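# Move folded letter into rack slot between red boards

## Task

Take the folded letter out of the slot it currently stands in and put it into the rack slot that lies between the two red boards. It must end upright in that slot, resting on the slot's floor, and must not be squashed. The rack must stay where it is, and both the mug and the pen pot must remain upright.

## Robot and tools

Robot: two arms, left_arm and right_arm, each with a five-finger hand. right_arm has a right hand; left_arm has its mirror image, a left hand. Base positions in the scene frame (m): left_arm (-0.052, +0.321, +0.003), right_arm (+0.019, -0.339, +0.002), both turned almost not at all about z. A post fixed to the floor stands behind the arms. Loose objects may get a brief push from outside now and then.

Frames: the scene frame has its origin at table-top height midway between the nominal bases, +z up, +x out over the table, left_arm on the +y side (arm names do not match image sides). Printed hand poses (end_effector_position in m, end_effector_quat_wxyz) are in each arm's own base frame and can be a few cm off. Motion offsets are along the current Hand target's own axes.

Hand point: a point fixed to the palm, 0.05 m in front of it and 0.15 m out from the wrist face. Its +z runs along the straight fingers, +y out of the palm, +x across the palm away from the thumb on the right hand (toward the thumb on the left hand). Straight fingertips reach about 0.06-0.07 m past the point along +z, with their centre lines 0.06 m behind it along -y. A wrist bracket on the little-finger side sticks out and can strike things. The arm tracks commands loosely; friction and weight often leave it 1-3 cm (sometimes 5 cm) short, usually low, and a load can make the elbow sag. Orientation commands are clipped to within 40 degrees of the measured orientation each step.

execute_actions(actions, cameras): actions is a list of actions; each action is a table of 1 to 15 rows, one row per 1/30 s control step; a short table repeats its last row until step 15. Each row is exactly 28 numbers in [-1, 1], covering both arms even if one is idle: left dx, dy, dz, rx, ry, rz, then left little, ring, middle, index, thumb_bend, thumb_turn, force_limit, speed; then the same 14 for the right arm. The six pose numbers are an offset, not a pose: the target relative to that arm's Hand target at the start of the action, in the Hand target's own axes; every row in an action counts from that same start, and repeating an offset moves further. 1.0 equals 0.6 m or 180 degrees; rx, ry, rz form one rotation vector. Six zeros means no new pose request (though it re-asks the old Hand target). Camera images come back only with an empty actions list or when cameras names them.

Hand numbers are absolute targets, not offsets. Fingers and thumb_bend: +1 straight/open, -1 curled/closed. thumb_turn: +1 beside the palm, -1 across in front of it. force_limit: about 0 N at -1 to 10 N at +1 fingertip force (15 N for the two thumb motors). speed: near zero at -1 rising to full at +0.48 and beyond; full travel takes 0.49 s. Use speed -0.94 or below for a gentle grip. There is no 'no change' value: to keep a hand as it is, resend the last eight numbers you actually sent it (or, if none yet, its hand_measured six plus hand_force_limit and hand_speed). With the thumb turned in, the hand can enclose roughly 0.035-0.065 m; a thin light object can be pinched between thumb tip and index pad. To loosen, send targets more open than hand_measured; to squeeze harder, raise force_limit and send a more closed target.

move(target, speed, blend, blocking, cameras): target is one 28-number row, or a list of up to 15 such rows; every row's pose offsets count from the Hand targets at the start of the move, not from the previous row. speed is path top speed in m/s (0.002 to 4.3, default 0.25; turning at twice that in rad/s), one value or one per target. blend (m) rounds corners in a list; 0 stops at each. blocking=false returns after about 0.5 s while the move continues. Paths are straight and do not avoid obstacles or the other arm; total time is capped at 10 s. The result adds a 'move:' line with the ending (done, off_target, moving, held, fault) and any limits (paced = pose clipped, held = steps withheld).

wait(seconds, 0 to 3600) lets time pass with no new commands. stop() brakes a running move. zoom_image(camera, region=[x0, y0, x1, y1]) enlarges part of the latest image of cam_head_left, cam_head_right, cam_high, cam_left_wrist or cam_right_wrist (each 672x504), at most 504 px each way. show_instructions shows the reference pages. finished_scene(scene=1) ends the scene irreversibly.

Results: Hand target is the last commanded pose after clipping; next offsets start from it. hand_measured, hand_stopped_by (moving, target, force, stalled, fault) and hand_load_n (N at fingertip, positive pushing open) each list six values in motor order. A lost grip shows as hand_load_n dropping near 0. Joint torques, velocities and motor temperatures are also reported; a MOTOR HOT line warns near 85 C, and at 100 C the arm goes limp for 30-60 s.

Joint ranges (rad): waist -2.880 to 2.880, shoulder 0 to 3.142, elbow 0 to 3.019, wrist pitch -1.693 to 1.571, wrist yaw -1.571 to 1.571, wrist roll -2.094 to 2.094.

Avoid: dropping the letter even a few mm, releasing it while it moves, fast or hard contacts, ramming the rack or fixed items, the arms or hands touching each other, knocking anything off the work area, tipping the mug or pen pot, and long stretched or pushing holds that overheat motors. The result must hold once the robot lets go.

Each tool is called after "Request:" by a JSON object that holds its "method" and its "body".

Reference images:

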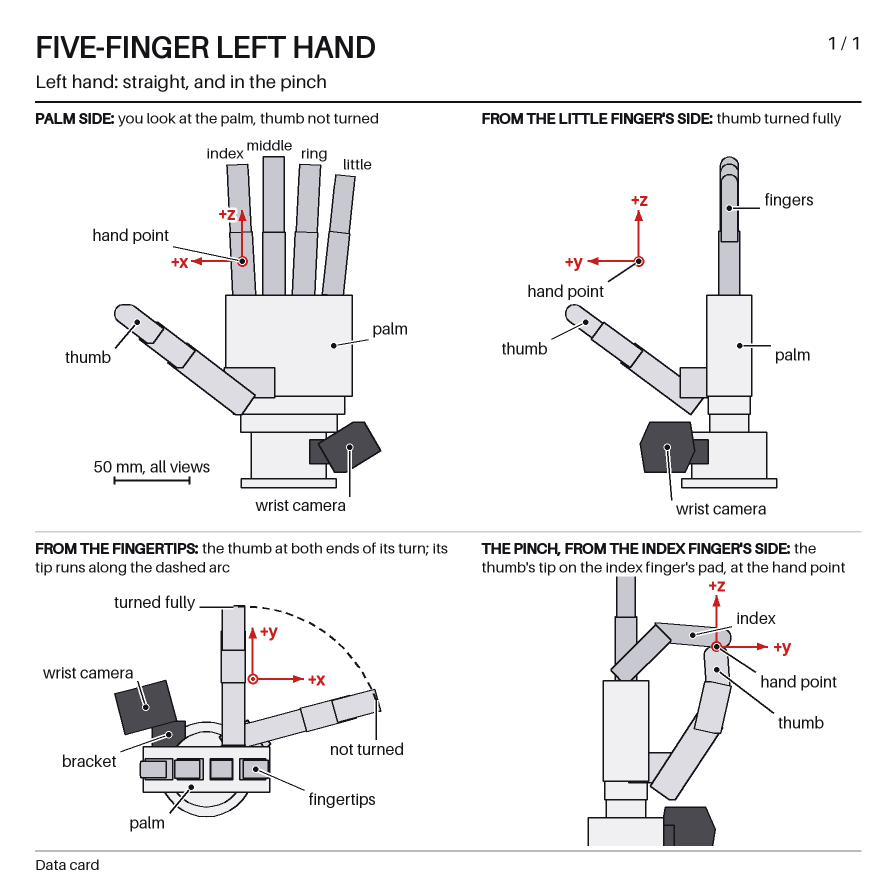

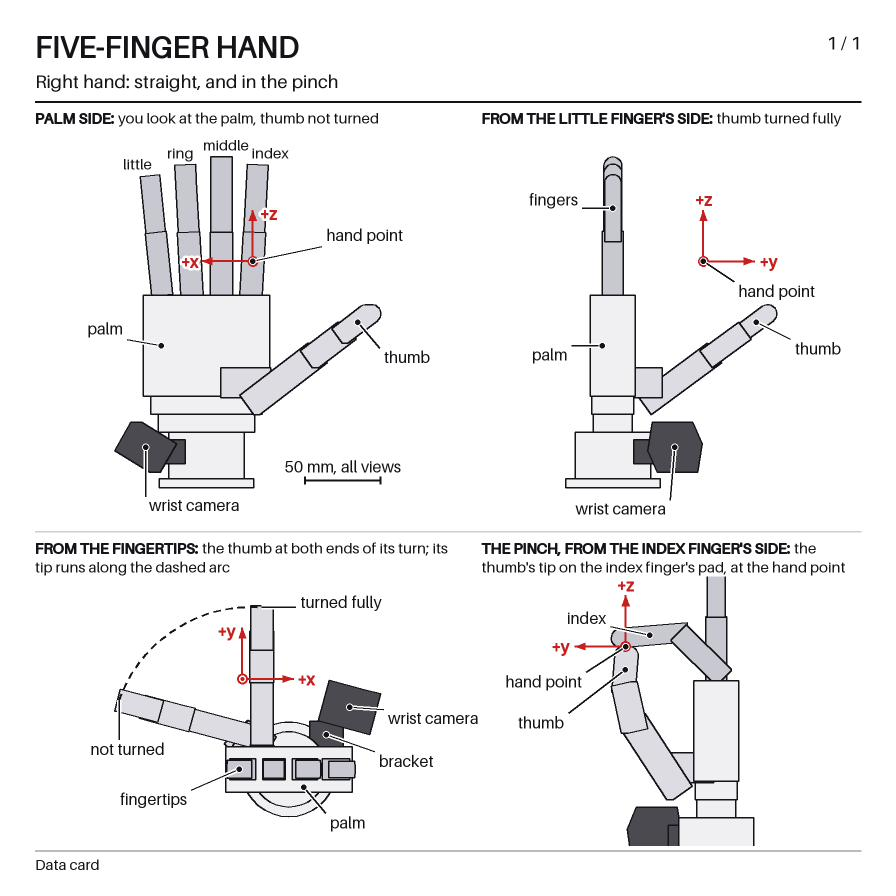

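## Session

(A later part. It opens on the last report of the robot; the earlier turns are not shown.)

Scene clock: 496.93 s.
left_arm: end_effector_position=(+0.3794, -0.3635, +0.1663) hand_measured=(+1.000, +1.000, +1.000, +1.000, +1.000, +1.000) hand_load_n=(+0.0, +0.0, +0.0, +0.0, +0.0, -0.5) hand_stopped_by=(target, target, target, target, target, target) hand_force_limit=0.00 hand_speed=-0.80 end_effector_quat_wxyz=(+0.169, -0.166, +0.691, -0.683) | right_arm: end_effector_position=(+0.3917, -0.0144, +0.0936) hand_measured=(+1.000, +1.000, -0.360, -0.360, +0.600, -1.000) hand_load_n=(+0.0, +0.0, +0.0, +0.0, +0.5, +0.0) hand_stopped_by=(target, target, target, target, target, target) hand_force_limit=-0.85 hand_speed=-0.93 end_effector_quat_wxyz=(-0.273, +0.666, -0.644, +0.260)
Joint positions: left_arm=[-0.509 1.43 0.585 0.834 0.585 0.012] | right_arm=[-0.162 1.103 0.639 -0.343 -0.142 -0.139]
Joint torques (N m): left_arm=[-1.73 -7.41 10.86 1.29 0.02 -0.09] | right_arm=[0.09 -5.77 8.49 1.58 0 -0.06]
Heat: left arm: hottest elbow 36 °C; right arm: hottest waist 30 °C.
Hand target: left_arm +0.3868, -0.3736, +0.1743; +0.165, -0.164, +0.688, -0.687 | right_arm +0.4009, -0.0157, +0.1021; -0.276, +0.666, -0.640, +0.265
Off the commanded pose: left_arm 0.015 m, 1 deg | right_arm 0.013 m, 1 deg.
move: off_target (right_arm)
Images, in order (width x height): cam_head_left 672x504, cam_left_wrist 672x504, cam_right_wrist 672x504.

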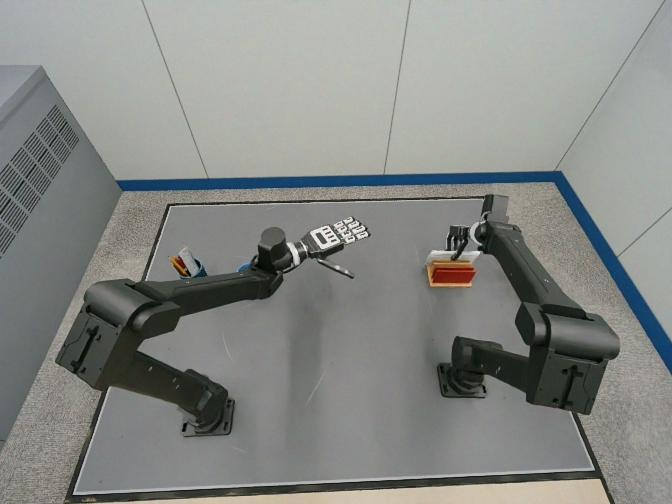

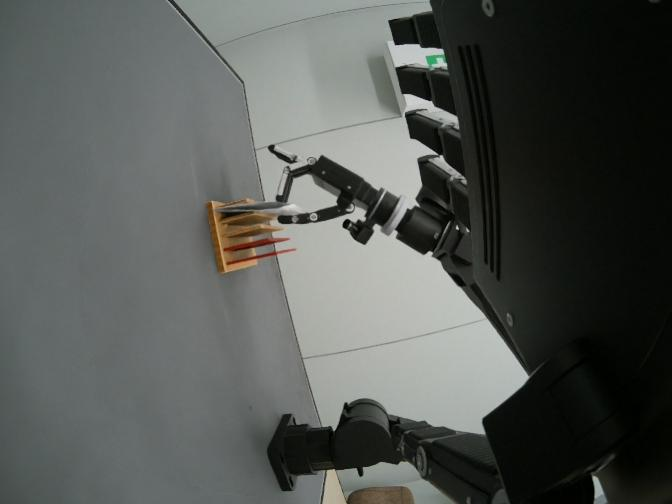

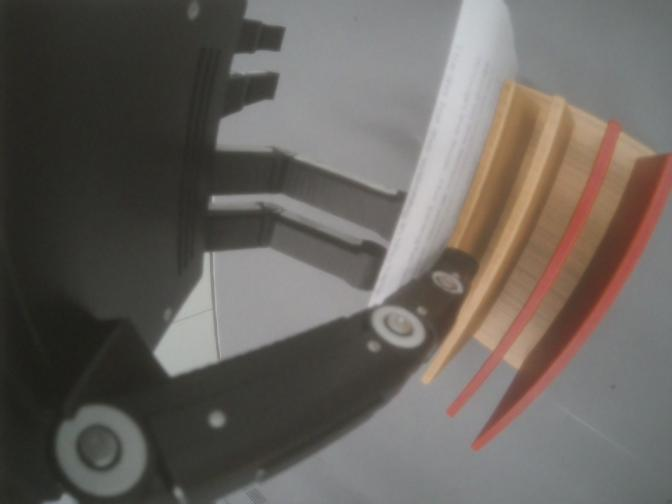

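Request:
{"method": "move", "body": {"target": [0,0,0,0,0,0,1,1,1,1,1,1,0,-0.8,0.0,-0.0170,0.0030,0,0,0,1,1,-0.36,-0.36,0.6,-1,-0.85,-0.93], "speed": 0.05, "cameras": ["cam_left_wrist"]}}

Request:
{"method": "zoom_image", "body": {"camera": "cam_left_wrist", "region": [200, 130, 380, 290]}}

Scene clock: 503.23 s.
left_arm: end_effector_position=(+0.3794, -0.3635, +0.1663) hand_measured=(+1.000, +1.000, +1.000, +1.000, +1.000, +1.000) hand_load_n=(+0.0, +0.0, +0.0, +0.0, +0.0, +0.0) hand_stopped_by=(target, target, target, target, target, target) hand_force_limit=0.00 hand_speed=-0.80 end_effector_quat_wxyz=(+0.169, -0.166, +0.691, -0.683) | right_arm: end_effector_position=(+0.3894, -0.0142, +0.0871) hand_measured=(+1.000, +1.000, -0.360, -0.360, +0.600, -1.000) hand_load_n=(+0.0, +0.0, +0.0, +0.5, +0.0, +0.0) hand_stopped_by=(target, target, target, target, target, target) hand_force_limit=-0.85 hand_speed=-0.93 end_effector_quat_wxyz=(-0.267, +0.668, -0.647, +0.252)
Joint positions: left_arm=[-0.509 1.43 0.585 0.834 0.585 0.012] | right_arm=[-0.162 1.118 0.639 -0.351 -0.141 -0.139]
Joint torques (N m): left_arm=[-1.85 -7.65 10.93 1.2 -0.01 -0.1] | right_arm=[0.5 -6.07 10.32 1.33 0.1 -0.02]
Heat: left arm: hottest elbow 36 °C; right arm: hottest waist 30 °C.
Hand target: left_arm +0.3868, -0.3736, +0.1743; +0.165, -0.164, +0.688, -0.687 | right_arm +0.4094, -0.0153, +0.1081; -0.276, +0.666, -0.640, +0.265
Off the commanded pose: left_arm 0.015 m, 1 deg | right_arm 0.029 m, 2 deg.
move: off_target (right_arm)

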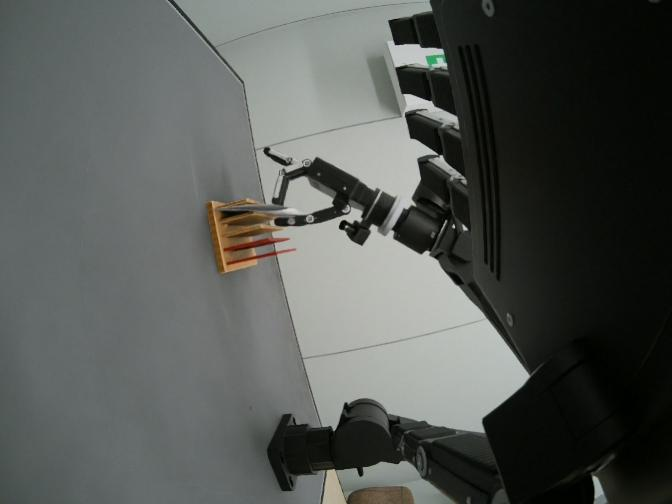

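Scaled by 2.800 from the camera's image (finer frame: 960x720).

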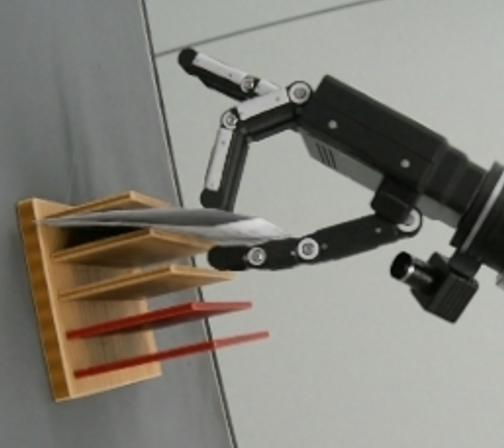

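Request:
{"method": "move", "body": {"target": [0,0,0,0,0,0,1,1,1,1,1,1,0,-0.8,0.0,-0.0236,-0.0235,0,0,0,1,1,-0.36,-0.36,0.6,-1,-0.85,-0.93], "speed": 0.1, "cameras": ["cam_left_wrist"]}}

Request:
{"method": "zoom_image", "body": {"camera": "cam_left_wrist", "region": [200, 130, 380, 290]}}

Scene clock: 512.47 s.
left_arm: end_effector_position=(+0.3794, -0.3635, +0.1663) hand_measured=(+1.000, +1.000, +1.000, +1.000, +1.000, +1.000) hand_load_n=(+0.0, +0.0, +0.0, +0.0, +0.0, -0.5) hand_stopped_by=(target, target, target, target, target, target) hand_force_limit=0.00 hand_speed=-0.80 end_effector_quat_wxyz=(+0.169, -0.166, +0.691, -0.683) | right_arm: end_effector_position=(+0.3911, -0.0145, +0.1012) hand_measured=(+1.000, +1.000, -0.360, -0.360, +0.600, -1.000) hand_load_n=(+0.0, +0.0, +0.0, +0.5, +0.0, +0.0) hand_stopped_by=(target, target, target, target, target, target) hand_force_limit=-0.85 hand_speed=-0.93 end_effector_quat_wxyz=(-0.263, +0.670, -0.650, +0.246)
Joint positions: left_arm=[-0.509 1.43 0.585 0.834 0.585 0.012] | right_arm=[-0.162 1.11 0.68 -0.415 -0.141 -0.139]
Joint torques (N m): left_arm=[-2.32 -7.53 10.89 1.28 0 -0.11] | right_arm=[0.56 -7.53 10.24 1.33 0.1 -0.02]
Heat: left arm: hottest elbow 36 °C; right arm: hottest waist 30 °C.
Hand target: left_arm +0.3868, -0.3736, +0.1743; +0.165, -0.164, +0.688, -0.687 | right_arm +0.4094, -0.0153, +0.1281; -0.276, +0.666, -0.640, +0.265
Off the commanded pose: left_arm 0.015 m, 1 deg | right_arm 0.032 m, 3 deg.
move: off_target (right_arm)

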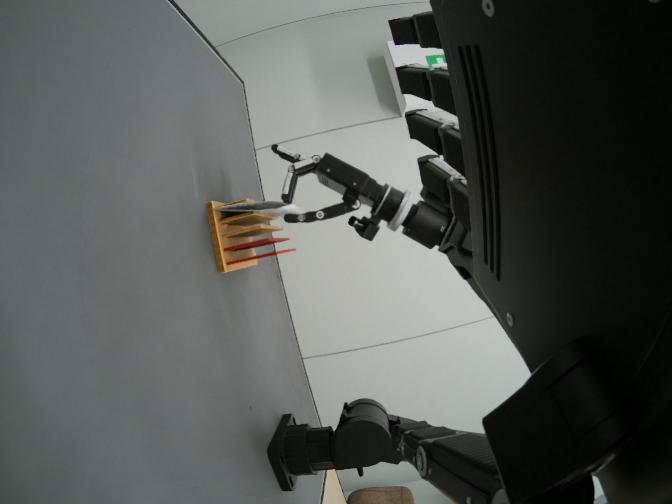

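Scaled by 2.800 from the camera's image (finer frame: 960x720).

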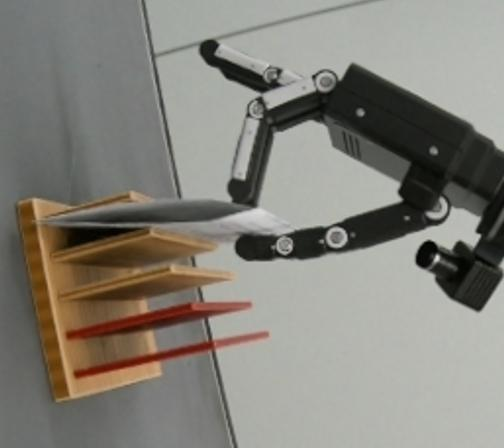

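Request:
{"method": "move", "body": {"target": [0,0,0,0,0,0,1,1,1,1,1,1,0,-0.8,0.0,-0.0260,0.0030,0,0,0,1,1,-0.36,-0.36,0.6,-1,-0.85,-0.93], "speed": 0.1, "cameras": ["cam_left_wrist"]}}

Request:
{"method": "zoom_image", "body": {"camera": "cam_left_wrist", "region": [200, 130, 380, 290]}}

Scene clock: 520.63 s.
left_arm: end_effector_position=(+0.3794, -0.3635, +0.1663) hand_measured=(+1.000, +1.000, +1.000, +1.000, +1.000, +1.000) hand_load_n=(+0.0, +0.0, +0.0, +0.0, +0.0, +0.0) hand_stopped_by=(target, target, target, target, target, target) hand_force_limit=0.00 hand_speed=-0.80 end_effector_quat_wxyz=(+0.169, -0.166, +0.691, -0.683) | right_arm: end_effector_position=(+0.4051, -0.0160, +0.1191) hand_measured=(+1.000, +1.000, -0.360, -0.360, +0.600, -1.000) hand_load_n=(+0.0, +0.0, +0.0, +0.0, +0.0, +0.0) hand_stopped_by=(target, target, target, target, target, target) hand_force_limit=-0.85 hand_speed=-0.93 end_effector_quat_wxyz=(-0.268, +0.668, -0.646, +0.255)
Joint positions: left_arm=[-0.509 1.43 0.585 0.834 0.585 0.012] | right_arm=[-0.158 1.117 0.728 -0.434 -0.136 -0.139]
Joint torques (N m): left_arm=[-1.73 -7.47 10.86 1.18 0.01 -0.1] | right_arm=[0.73 -6.18 10.21 1.36 0.11 0.03]
Heat: left arm: hottest elbow 36 °C; right arm: hottest elbow 32 °C.
Hand target: left_arm +0.3868, -0.3736, +0.1743; +0.165, -0.164, +0.688, -0.687 | right_arm +0.4217, -0.0149, +0.1378; -0.276, +0.666, -0.640, +0.265
Off the commanded pose: left_arm 0.015 m, 1 deg | right_arm 0.025 m, 2 deg.
move: off_target (right_arm)

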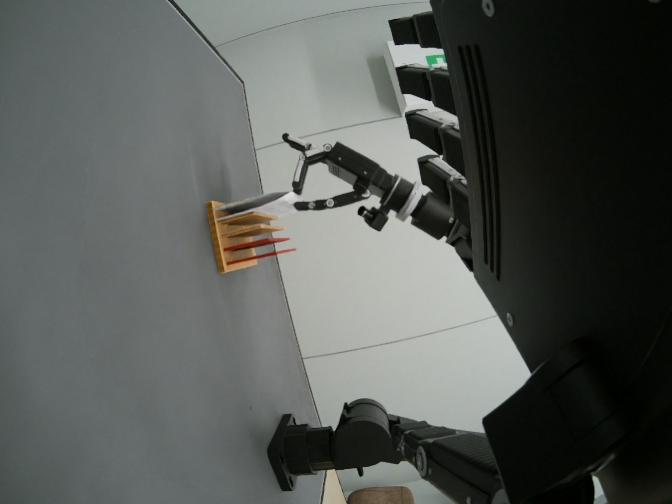

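Scaled by 2.800 from the camera's image (finer frame: 960x720).

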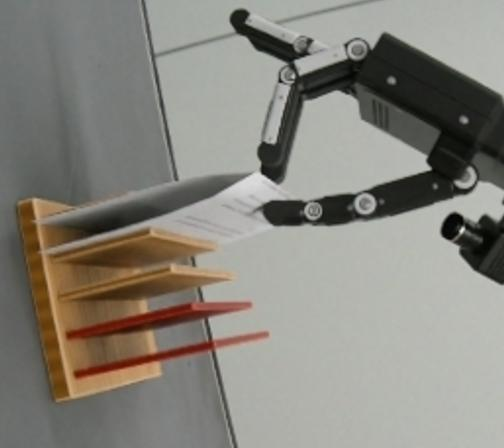

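Request:
{"method": "move", "body": {"target": [0,0,0,0,0,0,1,1,1,1,1,1,0,-0.8,0.0,0.0735,0.0202,0,0,0,1,1,-0.25,-0.25,0.6,-1,-0.85,-0.8], "speed": 0.05, "cameras": ["cam_left_wrist","cam_right_wrist"]}}

Request:
{"method": "zoom_image", "body": {"camera": "cam_left_wrist", "region": [200, 130, 380, 290]}}

Scene clock: 539.50 s.
left_arm: end_effector_position=(+0.3794, -0.3635, +0.1663) hand_measured=(+1.000, +1.000, +1.000, +1.000, +1.000, +1.000) hand_load_n=(+0.0, +0.0, +0.0, +0.0, +0.0, +0.0) hand_stopped_by=(target, target, target, target, target, target) hand_force_limit=0.00 hand_speed=-0.80 end_effector_quat_wxyz=(+0.169, -0.166, +0.691, -0.683) | right_arm: end_effector_position=(+0.3971, -0.0143, +0.0969) hand_measured=(+1.000, +1.000, -0.250, -0.250, +0.600, -1.000) hand_load_n=(+0.0, +0.0, +0.0, +0.0, +0.0, +0.0) hand_stopped_by=(target, target, target, target, target, target) hand_force_limit=-0.85 hand_speed=-0.80 end_effector_quat_wxyz=(-0.272, +0.667, -0.643, +0.259)
Joint positions: left_arm=[-0.509 1.43 0.585 0.834 0.585 0.012] | right_arm=[-0.158 1.117 0.659 -0.354 -0.138 -0.139]
Joint torques (N m): left_arm=[-1.9 -7.12 10.85 1.24 -0.02 -0.09] | right_arm=[-0.26 -7.06 6.31 2.43 -0.18 -0.06]
Heat: left arm: hottest elbow 36 °C; right arm: hottest elbow 33 °C.
Hand target: left_arm +0.3868, -0.3736, +0.1743; +0.165, -0.164, +0.688, -0.687 | right_arm +0.3991, -0.0158, +0.0980; -0.276, +0.666, -0.640, +0.265
Off the commanded pose: left_arm 0.015 m, 1 deg | right_arm 0.003 m, 1 deg.
move: done

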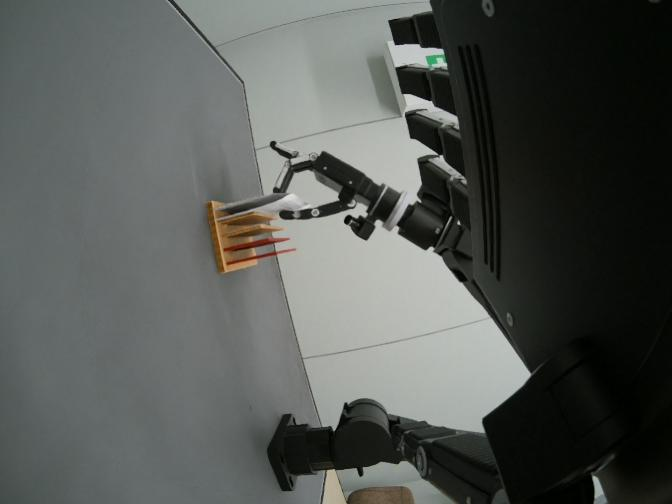

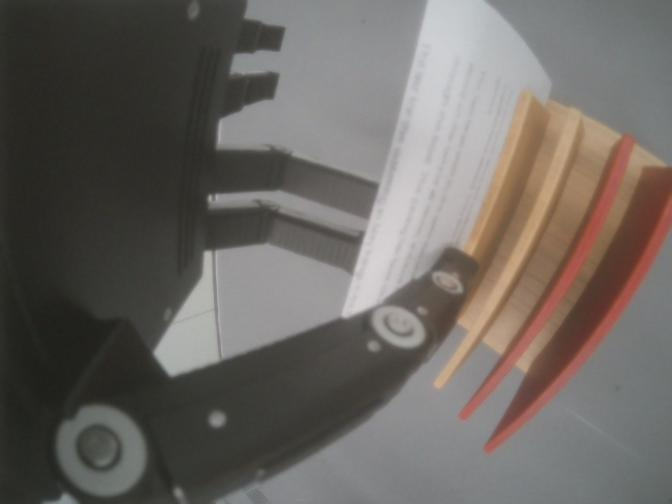

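Scaled by 2.800 from the camera's image (finer frame: 960x720).

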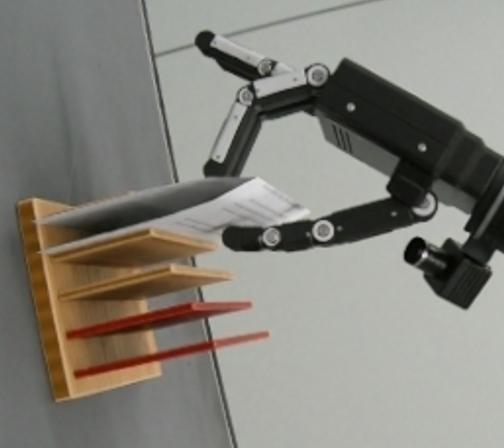

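Request:
{"method": "move", "body": {"target": [0,0,0,0,0,0,1,1,1,1,1,1,0,-0.8,0,0,0,0,0,0,1,1,-0.31,-0.31,0.45,-1,-0.85,-0.94], "speed": 0.05, "cameras": ["cam_left_wrist","cam_right_wrist"]}}

Request:
{"method": "zoom_image", "body": {"camera": "cam_left_wrist", "region": [200, 130, 380, 290]}}

Scene clock: 548.87 s.
left_arm: end_effector_position=(+0.3794, -0.3635, +0.1663) hand_measured=(+1.000, +1.000, +1.000, +1.000, +1.000, +1.000) hand_load_n=(+0.0, +0.0, +0.0, +0.0, +0.0, +0.0) hand_stopped_by=(target, target, target, target, target, target) hand_force_limit=0.00 hand_speed=-0.80 end_effector_quat_wxyz=(+0.169, -0.166, +0.691, -0.683) | right_arm: end_effector_position=(+0.3971, -0.0143, +0.0969) hand_measured=(+1.000, +1.000, -0.310, -0.310, +0.450, -1.000) hand_load_n=(+0.0, +0.0, +0.0, +0.0, +0.0, +0.0) hand_stopped_by=(target, target, target, target, target, target) hand_force_limit=-0.85 hand_speed=-0.94 end_effector_quat_wxyz=(-0.272, +0.667, -0.643, +0.259)
Joint positions: left_arm=[-0.509 1.43 0.585 0.834 0.585 0.012] | right_arm=[-0.158 1.117 0.659 -0.354 -0.138 -0.139]
Joint torques (N m): left_arm=[-1.73 -7.47 10.88 1.28 -0.02 -0.07] | right_arm=[-0.26 -6.95 6.32 2.43 -0.18 -0.06]
Heat: left arm: hottest elbow 36 °C; right arm: hottest elbow 33 °C.
Hand target: left_arm +0.3868, -0.3736, +0.1743; +0.165, -0.164, +0.688, -0.687 | right_arm +0.3991, -0.0158, +0.0980; -0.276, +0.666, -0.640, +0.265
Off the commanded pose: left_arm 0.015 m, 1 deg | right_arm 0.003 m, 1 deg.
move: done

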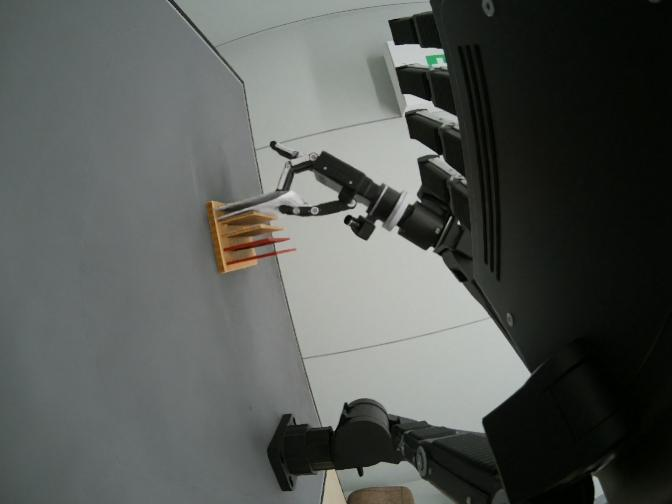

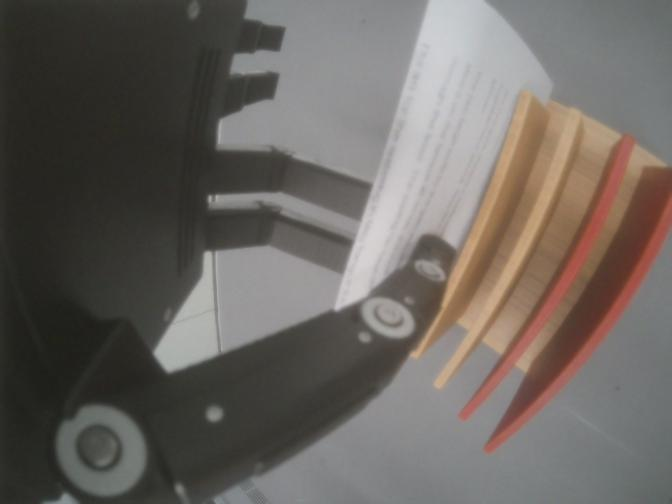

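Scaled by 2.800 from the camera's image (finer frame: 960x720).

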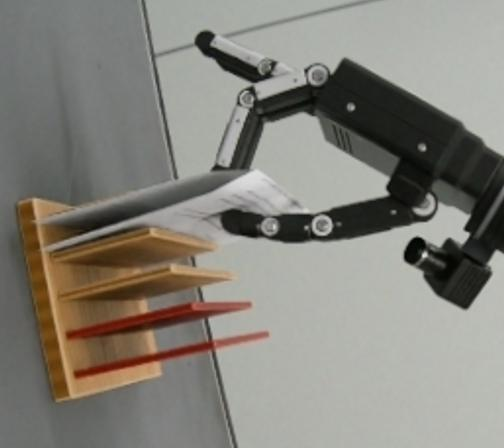

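Request:
{"method": "move", "body": {"target": [0,0,0,0,0,0,1,1,1,1,1,1,0,-0.8,0,0,0,0,0,0,1,1,-0.37,-0.37,0.45,-1,-0.8,-0.94], "speed": 0.05, "cameras": ["cam_left_wrist","cam_right_wrist"]}}

Request:
{"method": "zoom_image", "body": {"camera": "cam_left_wrist", "region": [200, 130, 380, 290]}}

Scene clock: 556.10 s.
left_arm: end_effector_position=(+0.3794, -0.3635, +0.1663) hand_measured=(+1.000, +1.000, +1.000, +1.000, +1.000, +1.000) hand_load_n=(+0.0, -0.5, +0.0, -0.5, +0.0, +0.0) hand_stopped_by=(target, target, target, target, target, target) hand_force_limit=0.00 hand_speed=-0.80 end_effector_quat_wxyz=(+0.169, -0.166, +0.691, -0.683) | right_arm: end_effector_position=(+0.3971, -0.0142, +0.0969) hand_measured=(+1.000, +1.000, -0.370, -0.370, +0.450, -1.000) hand_load_n=(+0.0, +0.0, +0.0, +0.0, +0.0, +0.0) hand_stopped_by=(target, target, target, target, target, target) hand_force_limit=-0.80 hand_speed=-0.94 end_effector_quat_wxyz=(-0.272, +0.667, -0.643, +0.259)
Joint positions: left_arm=[-0.509 1.43 0.585 0.834 0.585 0.012] | right_arm=[-0.158 1.117 0.659 -0.354 -0.139 -0.139]
Joint torques (N m): left_arm=[-1.55 -7.71 10.93 1.24 0 -0.09] | right_arm=[-0.21 -6.95 6.31 2.43 -0.17 -0.06]
Heat: left arm: hottest elbow 36 °C; right arm: hottest elbow 33 °C.
Hand target: left_arm +0.3868, -0.3736, +0.1743; +0.165, -0.164, +0.688, -0.687 | right_arm +0.3991, -0.0157, +0.0980; -0.276, +0.666, -0.640, +0.265
Off the commanded pose: left_arm 0.015 m, 1 deg | right_arm 0.003 m, 1 deg.
move: done

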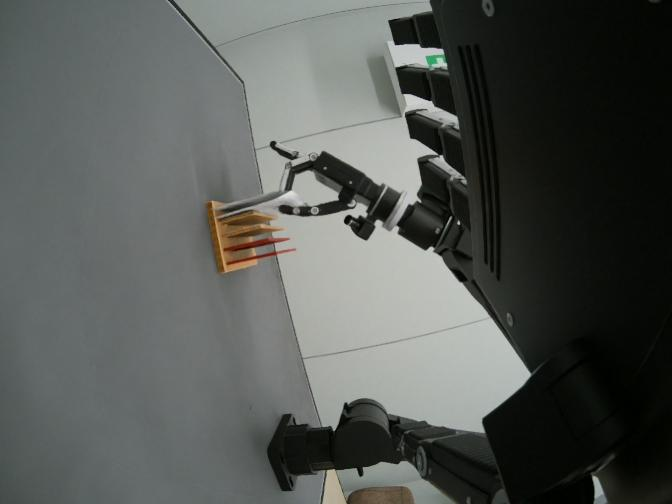

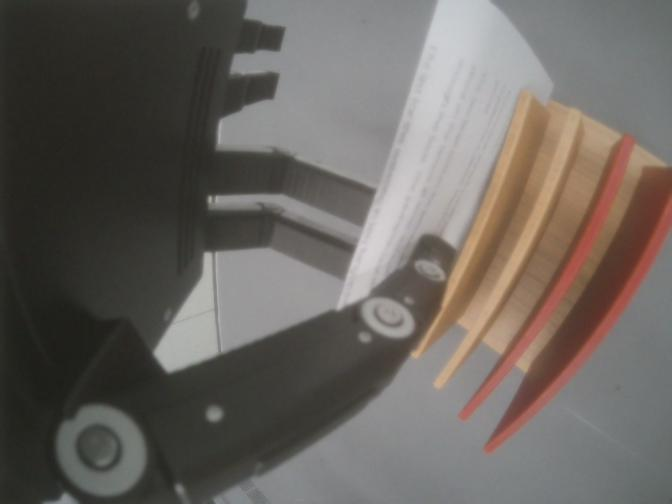

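Scaled by 2.800 from the camera's image (finer frame: 960x720).

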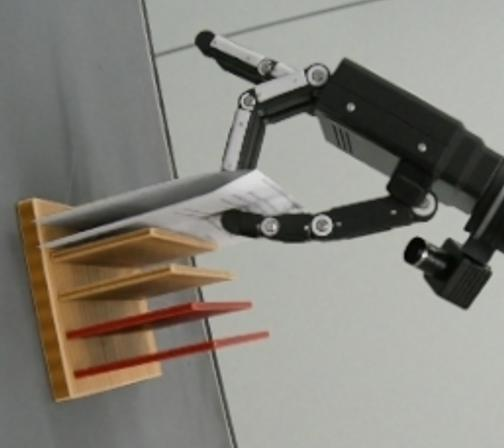

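Request:
{"method": "move", "body": {"target": [0,0,0,0,0,0,1,1,1,1,1,1,0,-0.8,0,0,0,0,0,0,1,1,-0.43,-0.43,0.45,-1,-0.8,-0.94], "speed": 0.05, "cameras": ["cam_left_wrist","cam_right_wrist"]}}

Request:
{"method": "zoom_image", "body": {"camera": "cam_left_wrist", "region": [200, 130, 380, 290]}}

Scene clock: 562.10 s.
left_arm: end_effector_position=(+0.3794, -0.3635, +0.1663) hand_measured=(+1.000, +1.000, +1.000, +1.000, +1.000, +1.000) hand_load_n=(+0.0, +0.0, +0.0, +0.0, +0.0, +0.0) hand_stopped_by=(target, target, target, target, target, target) hand_force_limit=0.00 hand_speed=-0.80 end_effector_quat_wxyz=(+0.169, -0.166, +0.691, -0.683) | right_arm: end_effector_position=(+0.3971, -0.0142, +0.0969) hand_measured=(+1.000, +1.000, -0.430, -0.430, +0.450, -1.000) hand_load_n=(+0.0, +0.0, +0.5, +0.0, +0.0, +0.5) hand_stopped_by=(target, target, target, target, target, target) hand_force_limit=-0.80 hand_speed=-0.94 end_effector_quat_wxyz=(-0.272, +0.667, -0.643, +0.259)
Joint positions: left_arm=[-0.509 1.43 0.585 0.834 0.585 0.012] | right_arm=[-0.158 1.117 0.659 -0.354 -0.139 -0.139]
Joint torques (N m): left_arm=[-2.26 -7.3 10.89 1.36 -0.01 -0.11] | right_arm=[-0.21 -6.95 6.32 2.43 -0.18 -0.06]
Heat: left arm: hottest elbow 36 °C; right arm: hottest elbow 33 °C.
Hand target: left_arm +0.3868, -0.3736, +0.1743; +0.165, -0.164, +0.688, -0.687 | right_arm +0.3991, -0.0157, +0.0980; -0.276, +0.666, -0.640, +0.265
Off the commanded pose: left_arm 0.015 m, 1 deg | right_arm 0.003 m, 1 deg.
move: done

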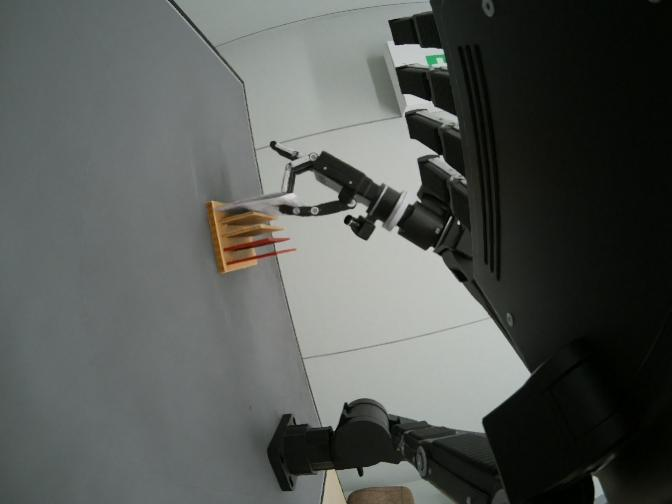

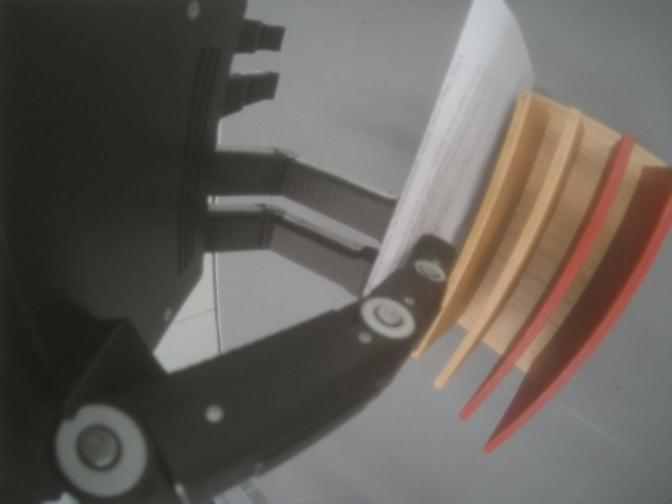

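Scaled by 2.800 from the camera's image (finer frame: 960x720).

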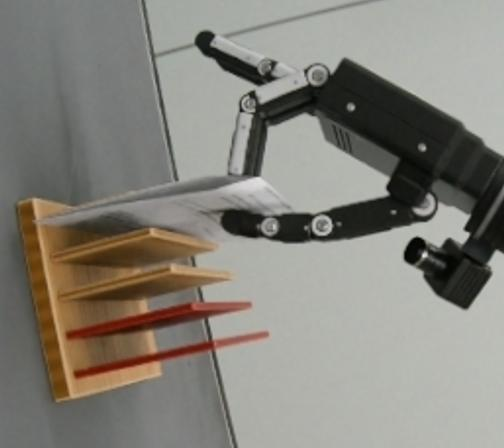

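Request:
{"method": "move", "body": {"target": [0,0,0,0,0,0,1,1,1,1,1,1,0,-0.8,0,0,0,0,0,0,1,1,-0.49,-0.49,0.45,-1,-0.8,-0.94], "speed": 0.05, "cameras": ["cam_left_wrist","cam_right_wrist"]}}

Request:
{"method": "zoom_image", "body": {"camera": "cam_left_wrist", "region": [200, 130, 380, 290]}}

Scene clock: 570.27 s.
left_arm: end_effector_position=(+0.3794, -0.3635, +0.1663) hand_measured=(+1.000, +1.000, +1.000, +1.000, +1.000, +1.000) hand_load_n=(+0.0, +0.0, +0.0, +0.0, +0.0, +0.0) hand_stopped_by=(target, target, target, target, target, target) hand_force_limit=0.00 hand_speed=-0.80 end_effector_quat_wxyz=(+0.169, -0.166, +0.691, -0.683) | right_arm: end_effector_position=(+0.3971, -0.0142, +0.0969) hand_measured=(+1.000, +1.000, -0.490, -0.490, +0.450, -1.000) hand_load_n=(+0.0, +0.0, +1.0, +0.0, +1.5, +0.5) hand_stopped_by=(target, target, target, target, target, target) hand_force_limit=-0.80 hand_speed=-0.94 end_effector_quat_wxyz=(-0.272, +0.667, -0.643, +0.259)
Joint positions: left_arm=[-0.509 1.43 0.585 0.834 0.585 0.012] | right_arm=[-0.158 1.117 0.659 -0.354 -0.139 -0.139]
Joint torques (N m): left_arm=[-2.26 -7.82 10.93 1.18 0.01 -0.08] | right_arm=[-0.26 -6.89 6.31 2.41 -0.18 -0.06]
Heat: left arm: hottest elbow 37 °C; right arm: hottest elbow 33 °C.
Hand target: left_arm +0.3868, -0.3736, +0.1743; +0.165, -0.164, +0.688, -0.687 | right_arm +0.3991, -0.0157, +0.0980; -0.276, +0.666, -0.640, +0.265
Off the commanded pose: left_arm 0.015 m, 1 deg | right_arm 0.003 m, 1 deg.
move: done

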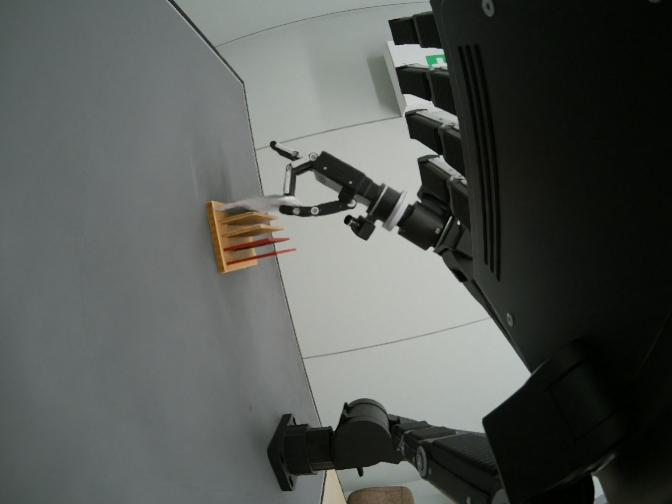

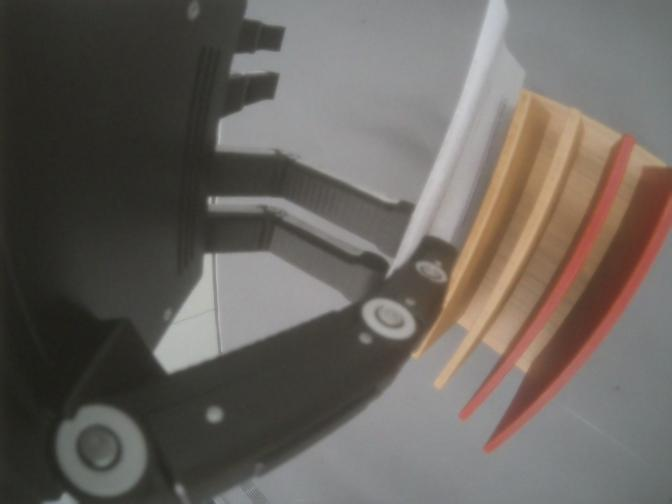

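Scaled by 2.800 from the camera's image (finer frame: 960x720).

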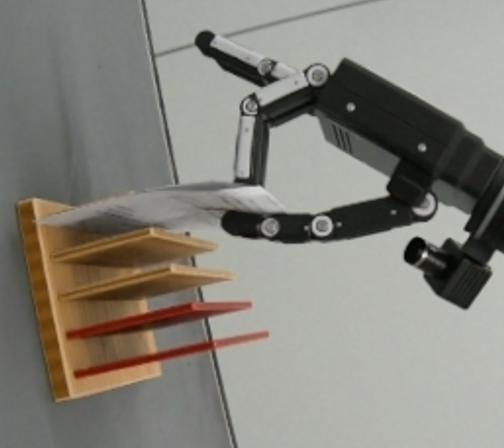

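Request:
{"method": "move", "body": {"target": [[0,0,0,0,0,0,1,1,1,1,1,1,0,-0.8,0,0,0,0,0,0,1,1,-0.2,-0.2,0.55,-1,-0.8,-0.9],[0,0,0,0,0,0,1,1,1,1,1,1,0,-0.8,0,0.0106,-0.0106,0,0,0,1,1,-0.2,-0.2,0.55,-1,-0.8,-0.9]], "speed": 0.05, "cameras": ["cam_left_wrist","cam_right_wrist"]}}

Request:
{"method": "zoom_image", "body": {"camera": "cam_left_wrist", "region": [200, 130, 380, 290]}}

Scene clock: 589.23 s.
left_arm: end_effector_position=(+0.3794, -0.3635, +0.1663) hand_measured=(+1.000, +1.000, +1.000, +1.000, +1.000, +1.000) hand_load_n=(+0.0, +0.0, +0.0, +0.0, +0.0, +0.0) hand_stopped_by=(target, target, target, target, target, target) hand_force_limit=0.00 hand_speed=-0.80 end_effector_quat_wxyz=(+0.169, -0.166, +0.691, -0.683) | right_arm: end_effector_position=(+0.3902, -0.0126, +0.0951) hand_measured=(+1.000, +1.000, -0.200, -0.200, +0.550, -1.000) hand_load_n=(+0.0, +0.0, +0.0, +0.0, +0.0, +0.0) hand_stopped_by=(target, target, target, target, target, target) hand_force_limit=-0.80 hand_speed=-0.90 end_effector_quat_wxyz=(-0.273, +0.668, -0.643, +0.258)
Joint positions: left_arm=[-0.509 1.43 0.585 0.834 0.585 0.012] | right_arm=[-0.158 1.097 0.64 -0.354 -0.143 -0.14]
Joint torques (N m): left_arm=[-2.02 -7.3 10.95 1.24 -0.03 -0.08] | right_arm=[-0.62 -7.41 6.34 2.07 -0.18 -0.1]
Heat: left arm: hottest elbow 37 °C; right arm: hottest elbow 32 °C.
Hand target: left_arm +0.3868, -0.3736, +0.1743; +0.165, -0.164, +0.688, -0.687 | right_arm +0.3901, -0.0161, +0.0980; -0.276, +0.666, -0.640, +0.265
Off the commanded pose: left_arm 0.015 m, 1 deg | right_arm 0.005 m, 1 deg.
move: done

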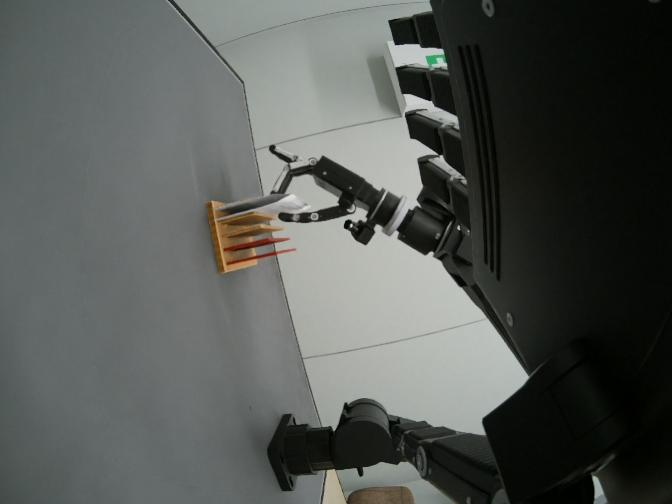

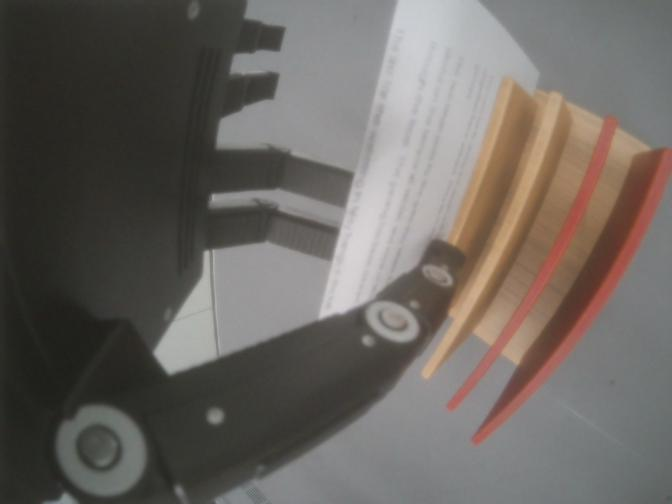

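Scaled by 2.800 from the camera's image (finer frame: 960x720).

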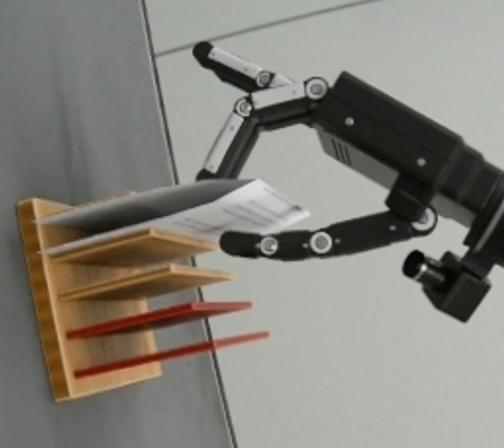

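Request:
{"method": "move", "body": {"target": [0,0,0,0,0,0,1,1,1,1,1,1,0,-0.8,0,0,0,0,0,0,1,1,-0.24,-0.24,0.32,-1,-0.8,-0.93], "speed": 0.05, "cameras": ["cam_left_wrist","cam_right_wrist"]}}

Request:
{"method": "zoom_image", "body": {"camera": "cam_left_wrist", "region": [200, 130, 380, 290]}}

Scene clock: 598.67 s.
left_arm: end_effector_position=(+0.3794, -0.3635, +0.1663) hand_measured=(+1.000, +1.000, +1.000, +1.000, +1.000, +1.000) hand_load_n=(+0.0, +0.0, +0.0, +0.0, +0.0, +0.0) hand_stopped_by=(target, target, target, target, target, target) hand_force_limit=0.00 hand_speed=-0.80 end_effector_quat_wxyz=(+0.169, -0.166, +0.691, -0.683) | right_arm: end_effector_position=(+0.3902, -0.0126, +0.0951) hand_measured=(+1.000, +1.000, -0.240, -0.240, +0.320, -1.000) hand_load_n=(+0.0, +0.0, +0.0, +0.0, +0.0, +0.0) hand_stopped_by=(target, target, target, target, target, target) hand_force_limit=-0.80 hand_speed=-0.93 end_effector_quat_wxyz=(-0.273, +0.668, -0.643, +0.258)
Joint positions: left_arm=[-0.509 1.43 0.585 0.834 0.585 0.012] | right_arm=[-0.158 1.097 0.64 -0.354 -0.143 -0.14]
Joint torques (N m): left_arm=[-2.14 -7.71 10.93 1.25 0 -0.11] | right_arm=[-0.56 -7.36 6.34 2.06 -0.18 -0.09]
Heat: left arm: hottest elbow 37 °C; right arm: hottest elbow 32 °C.
Hand target: left_arm +0.3868, -0.3736, +0.1743; +0.165, -0.164, +0.688, -0.687 | right_arm +0.3901, -0.0161, +0.0980; -0.276, +0.666, -0.640, +0.265
Off the commanded pose: left_arm 0.015 m, 1 deg | right_arm 0.005 m, 1 deg.
move: done

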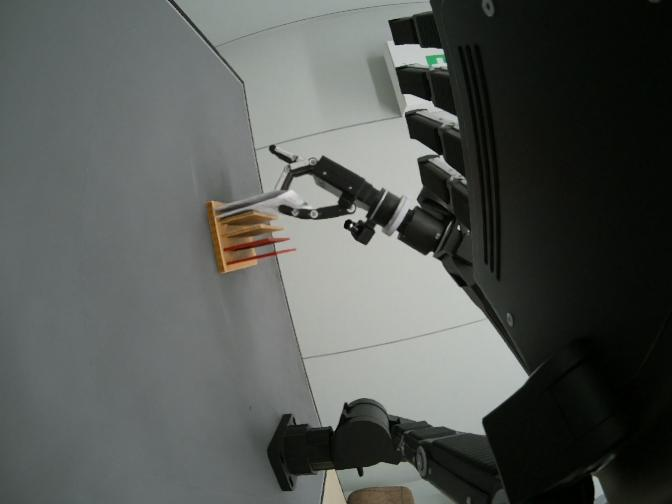

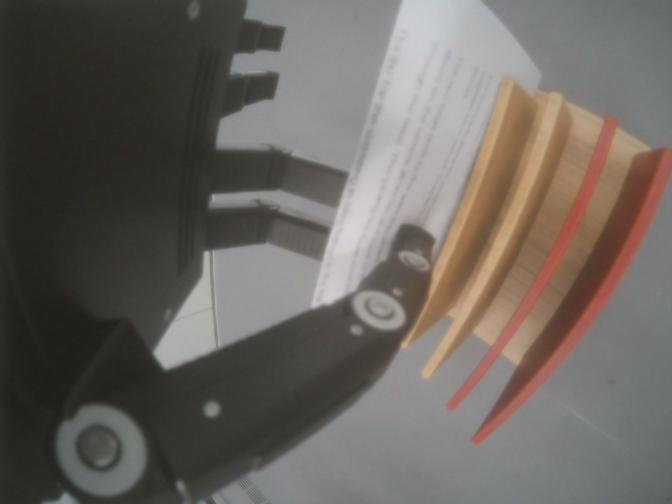

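Scaled by 2.800 from the camera's image (finer frame: 960x720).

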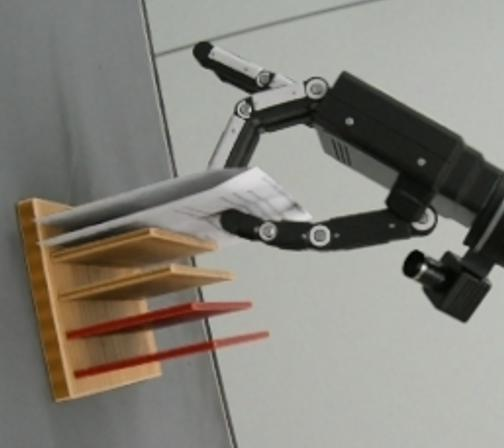

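Now close the fingers step by step.

Request:
{"method": "move", "body": {"target": [0,0,0,0,0,0,1,1,1,1,1,1,0,-0.8,0,0,0,0,0,0,1,1,-0.32,-0.32,0.32,-1,-0.8,-0.93], "speed": 0.05, "cameras": ["cam_left_wrist","cam_right_wrist"]}}

Request:
{"method": "zoom_image", "body": {"camera": "cam_left_wrist", "region": [200, 130, 380, 290]}}

Scene clock: 603.60 s.
left_arm: end_effector_position=(+0.3794, -0.3635, +0.1663) hand_measured=(+1.000, +1.000, +1.000, +1.000, +1.000, +1.000) hand_load_n=(+0.0, +0.0, +0.0, +0.0, +0.5, -0.5) hand_stopped_by=(target, target, target, target, target, target) hand_force_limit=0.00 hand_speed=-0.80 end_effector_quat_wxyz=(+0.169, -0.166, +0.691, -0.683) | right_arm: end_effector_position=(+0.3902, -0.0126, +0.0951) hand_measured=(+1.000, +1.000, -0.298, -0.320, +0.320, -1.000) hand_load_n=(+0.0, +0.0, +1.0, +0.0, +1.0, +0.0) hand_stopped_by=(target, target, force, target, target, target) hand_force_limit=-0.80 hand_speed=-0.93 end_effector_quat_wxyz=(-0.273, +0.668, -0.643, +0.258)
Joint positions: left_arm=[-0.509 1.43 0.585 0.834 0.585 0.012] | right_arm=[-0.158 1.097 0.64 -0.354 -0.143 -0.14]
Joint torques (N m): left_arm=[-2.2 -7.65 10.99 1.21 0.02 -0.1] | right_arm=[-0.62 -7.3 6.34 2.03 -0.18 -0.1]
Heat: left arm: hottest elbow 37 °C; right arm: hottest elbow 31 °C.
Hand target: left_arm +0.3868, -0.3736, +0.1743; +0.165, -0.164, +0.688, -0.687 | right_arm +0.3901, -0.0161, +0.0980; -0.276, +0.666, -0.640, +0.265
Off the commanded pose: left_arm 0.015 m, 1 deg | right_arm 0.005 m, 1 deg.
move: done

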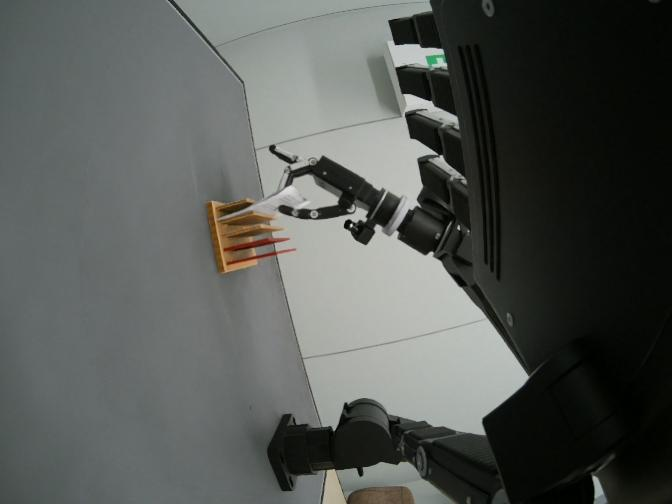

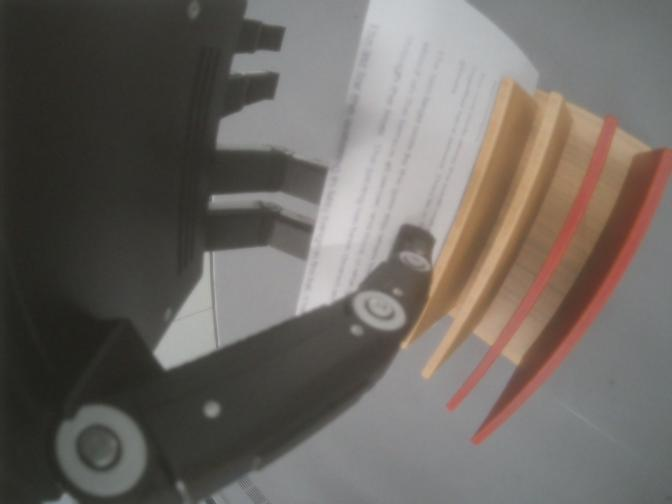

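Scaled by 2.800 from the camera's image (finer frame: 960x720).

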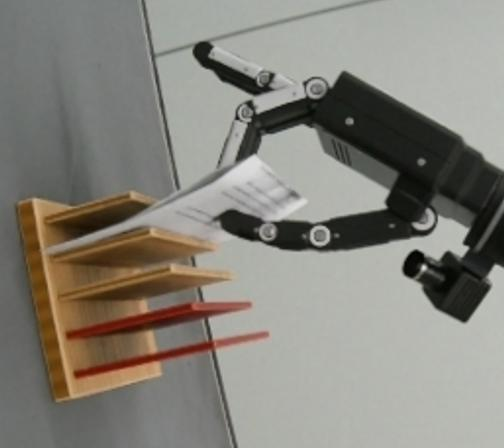

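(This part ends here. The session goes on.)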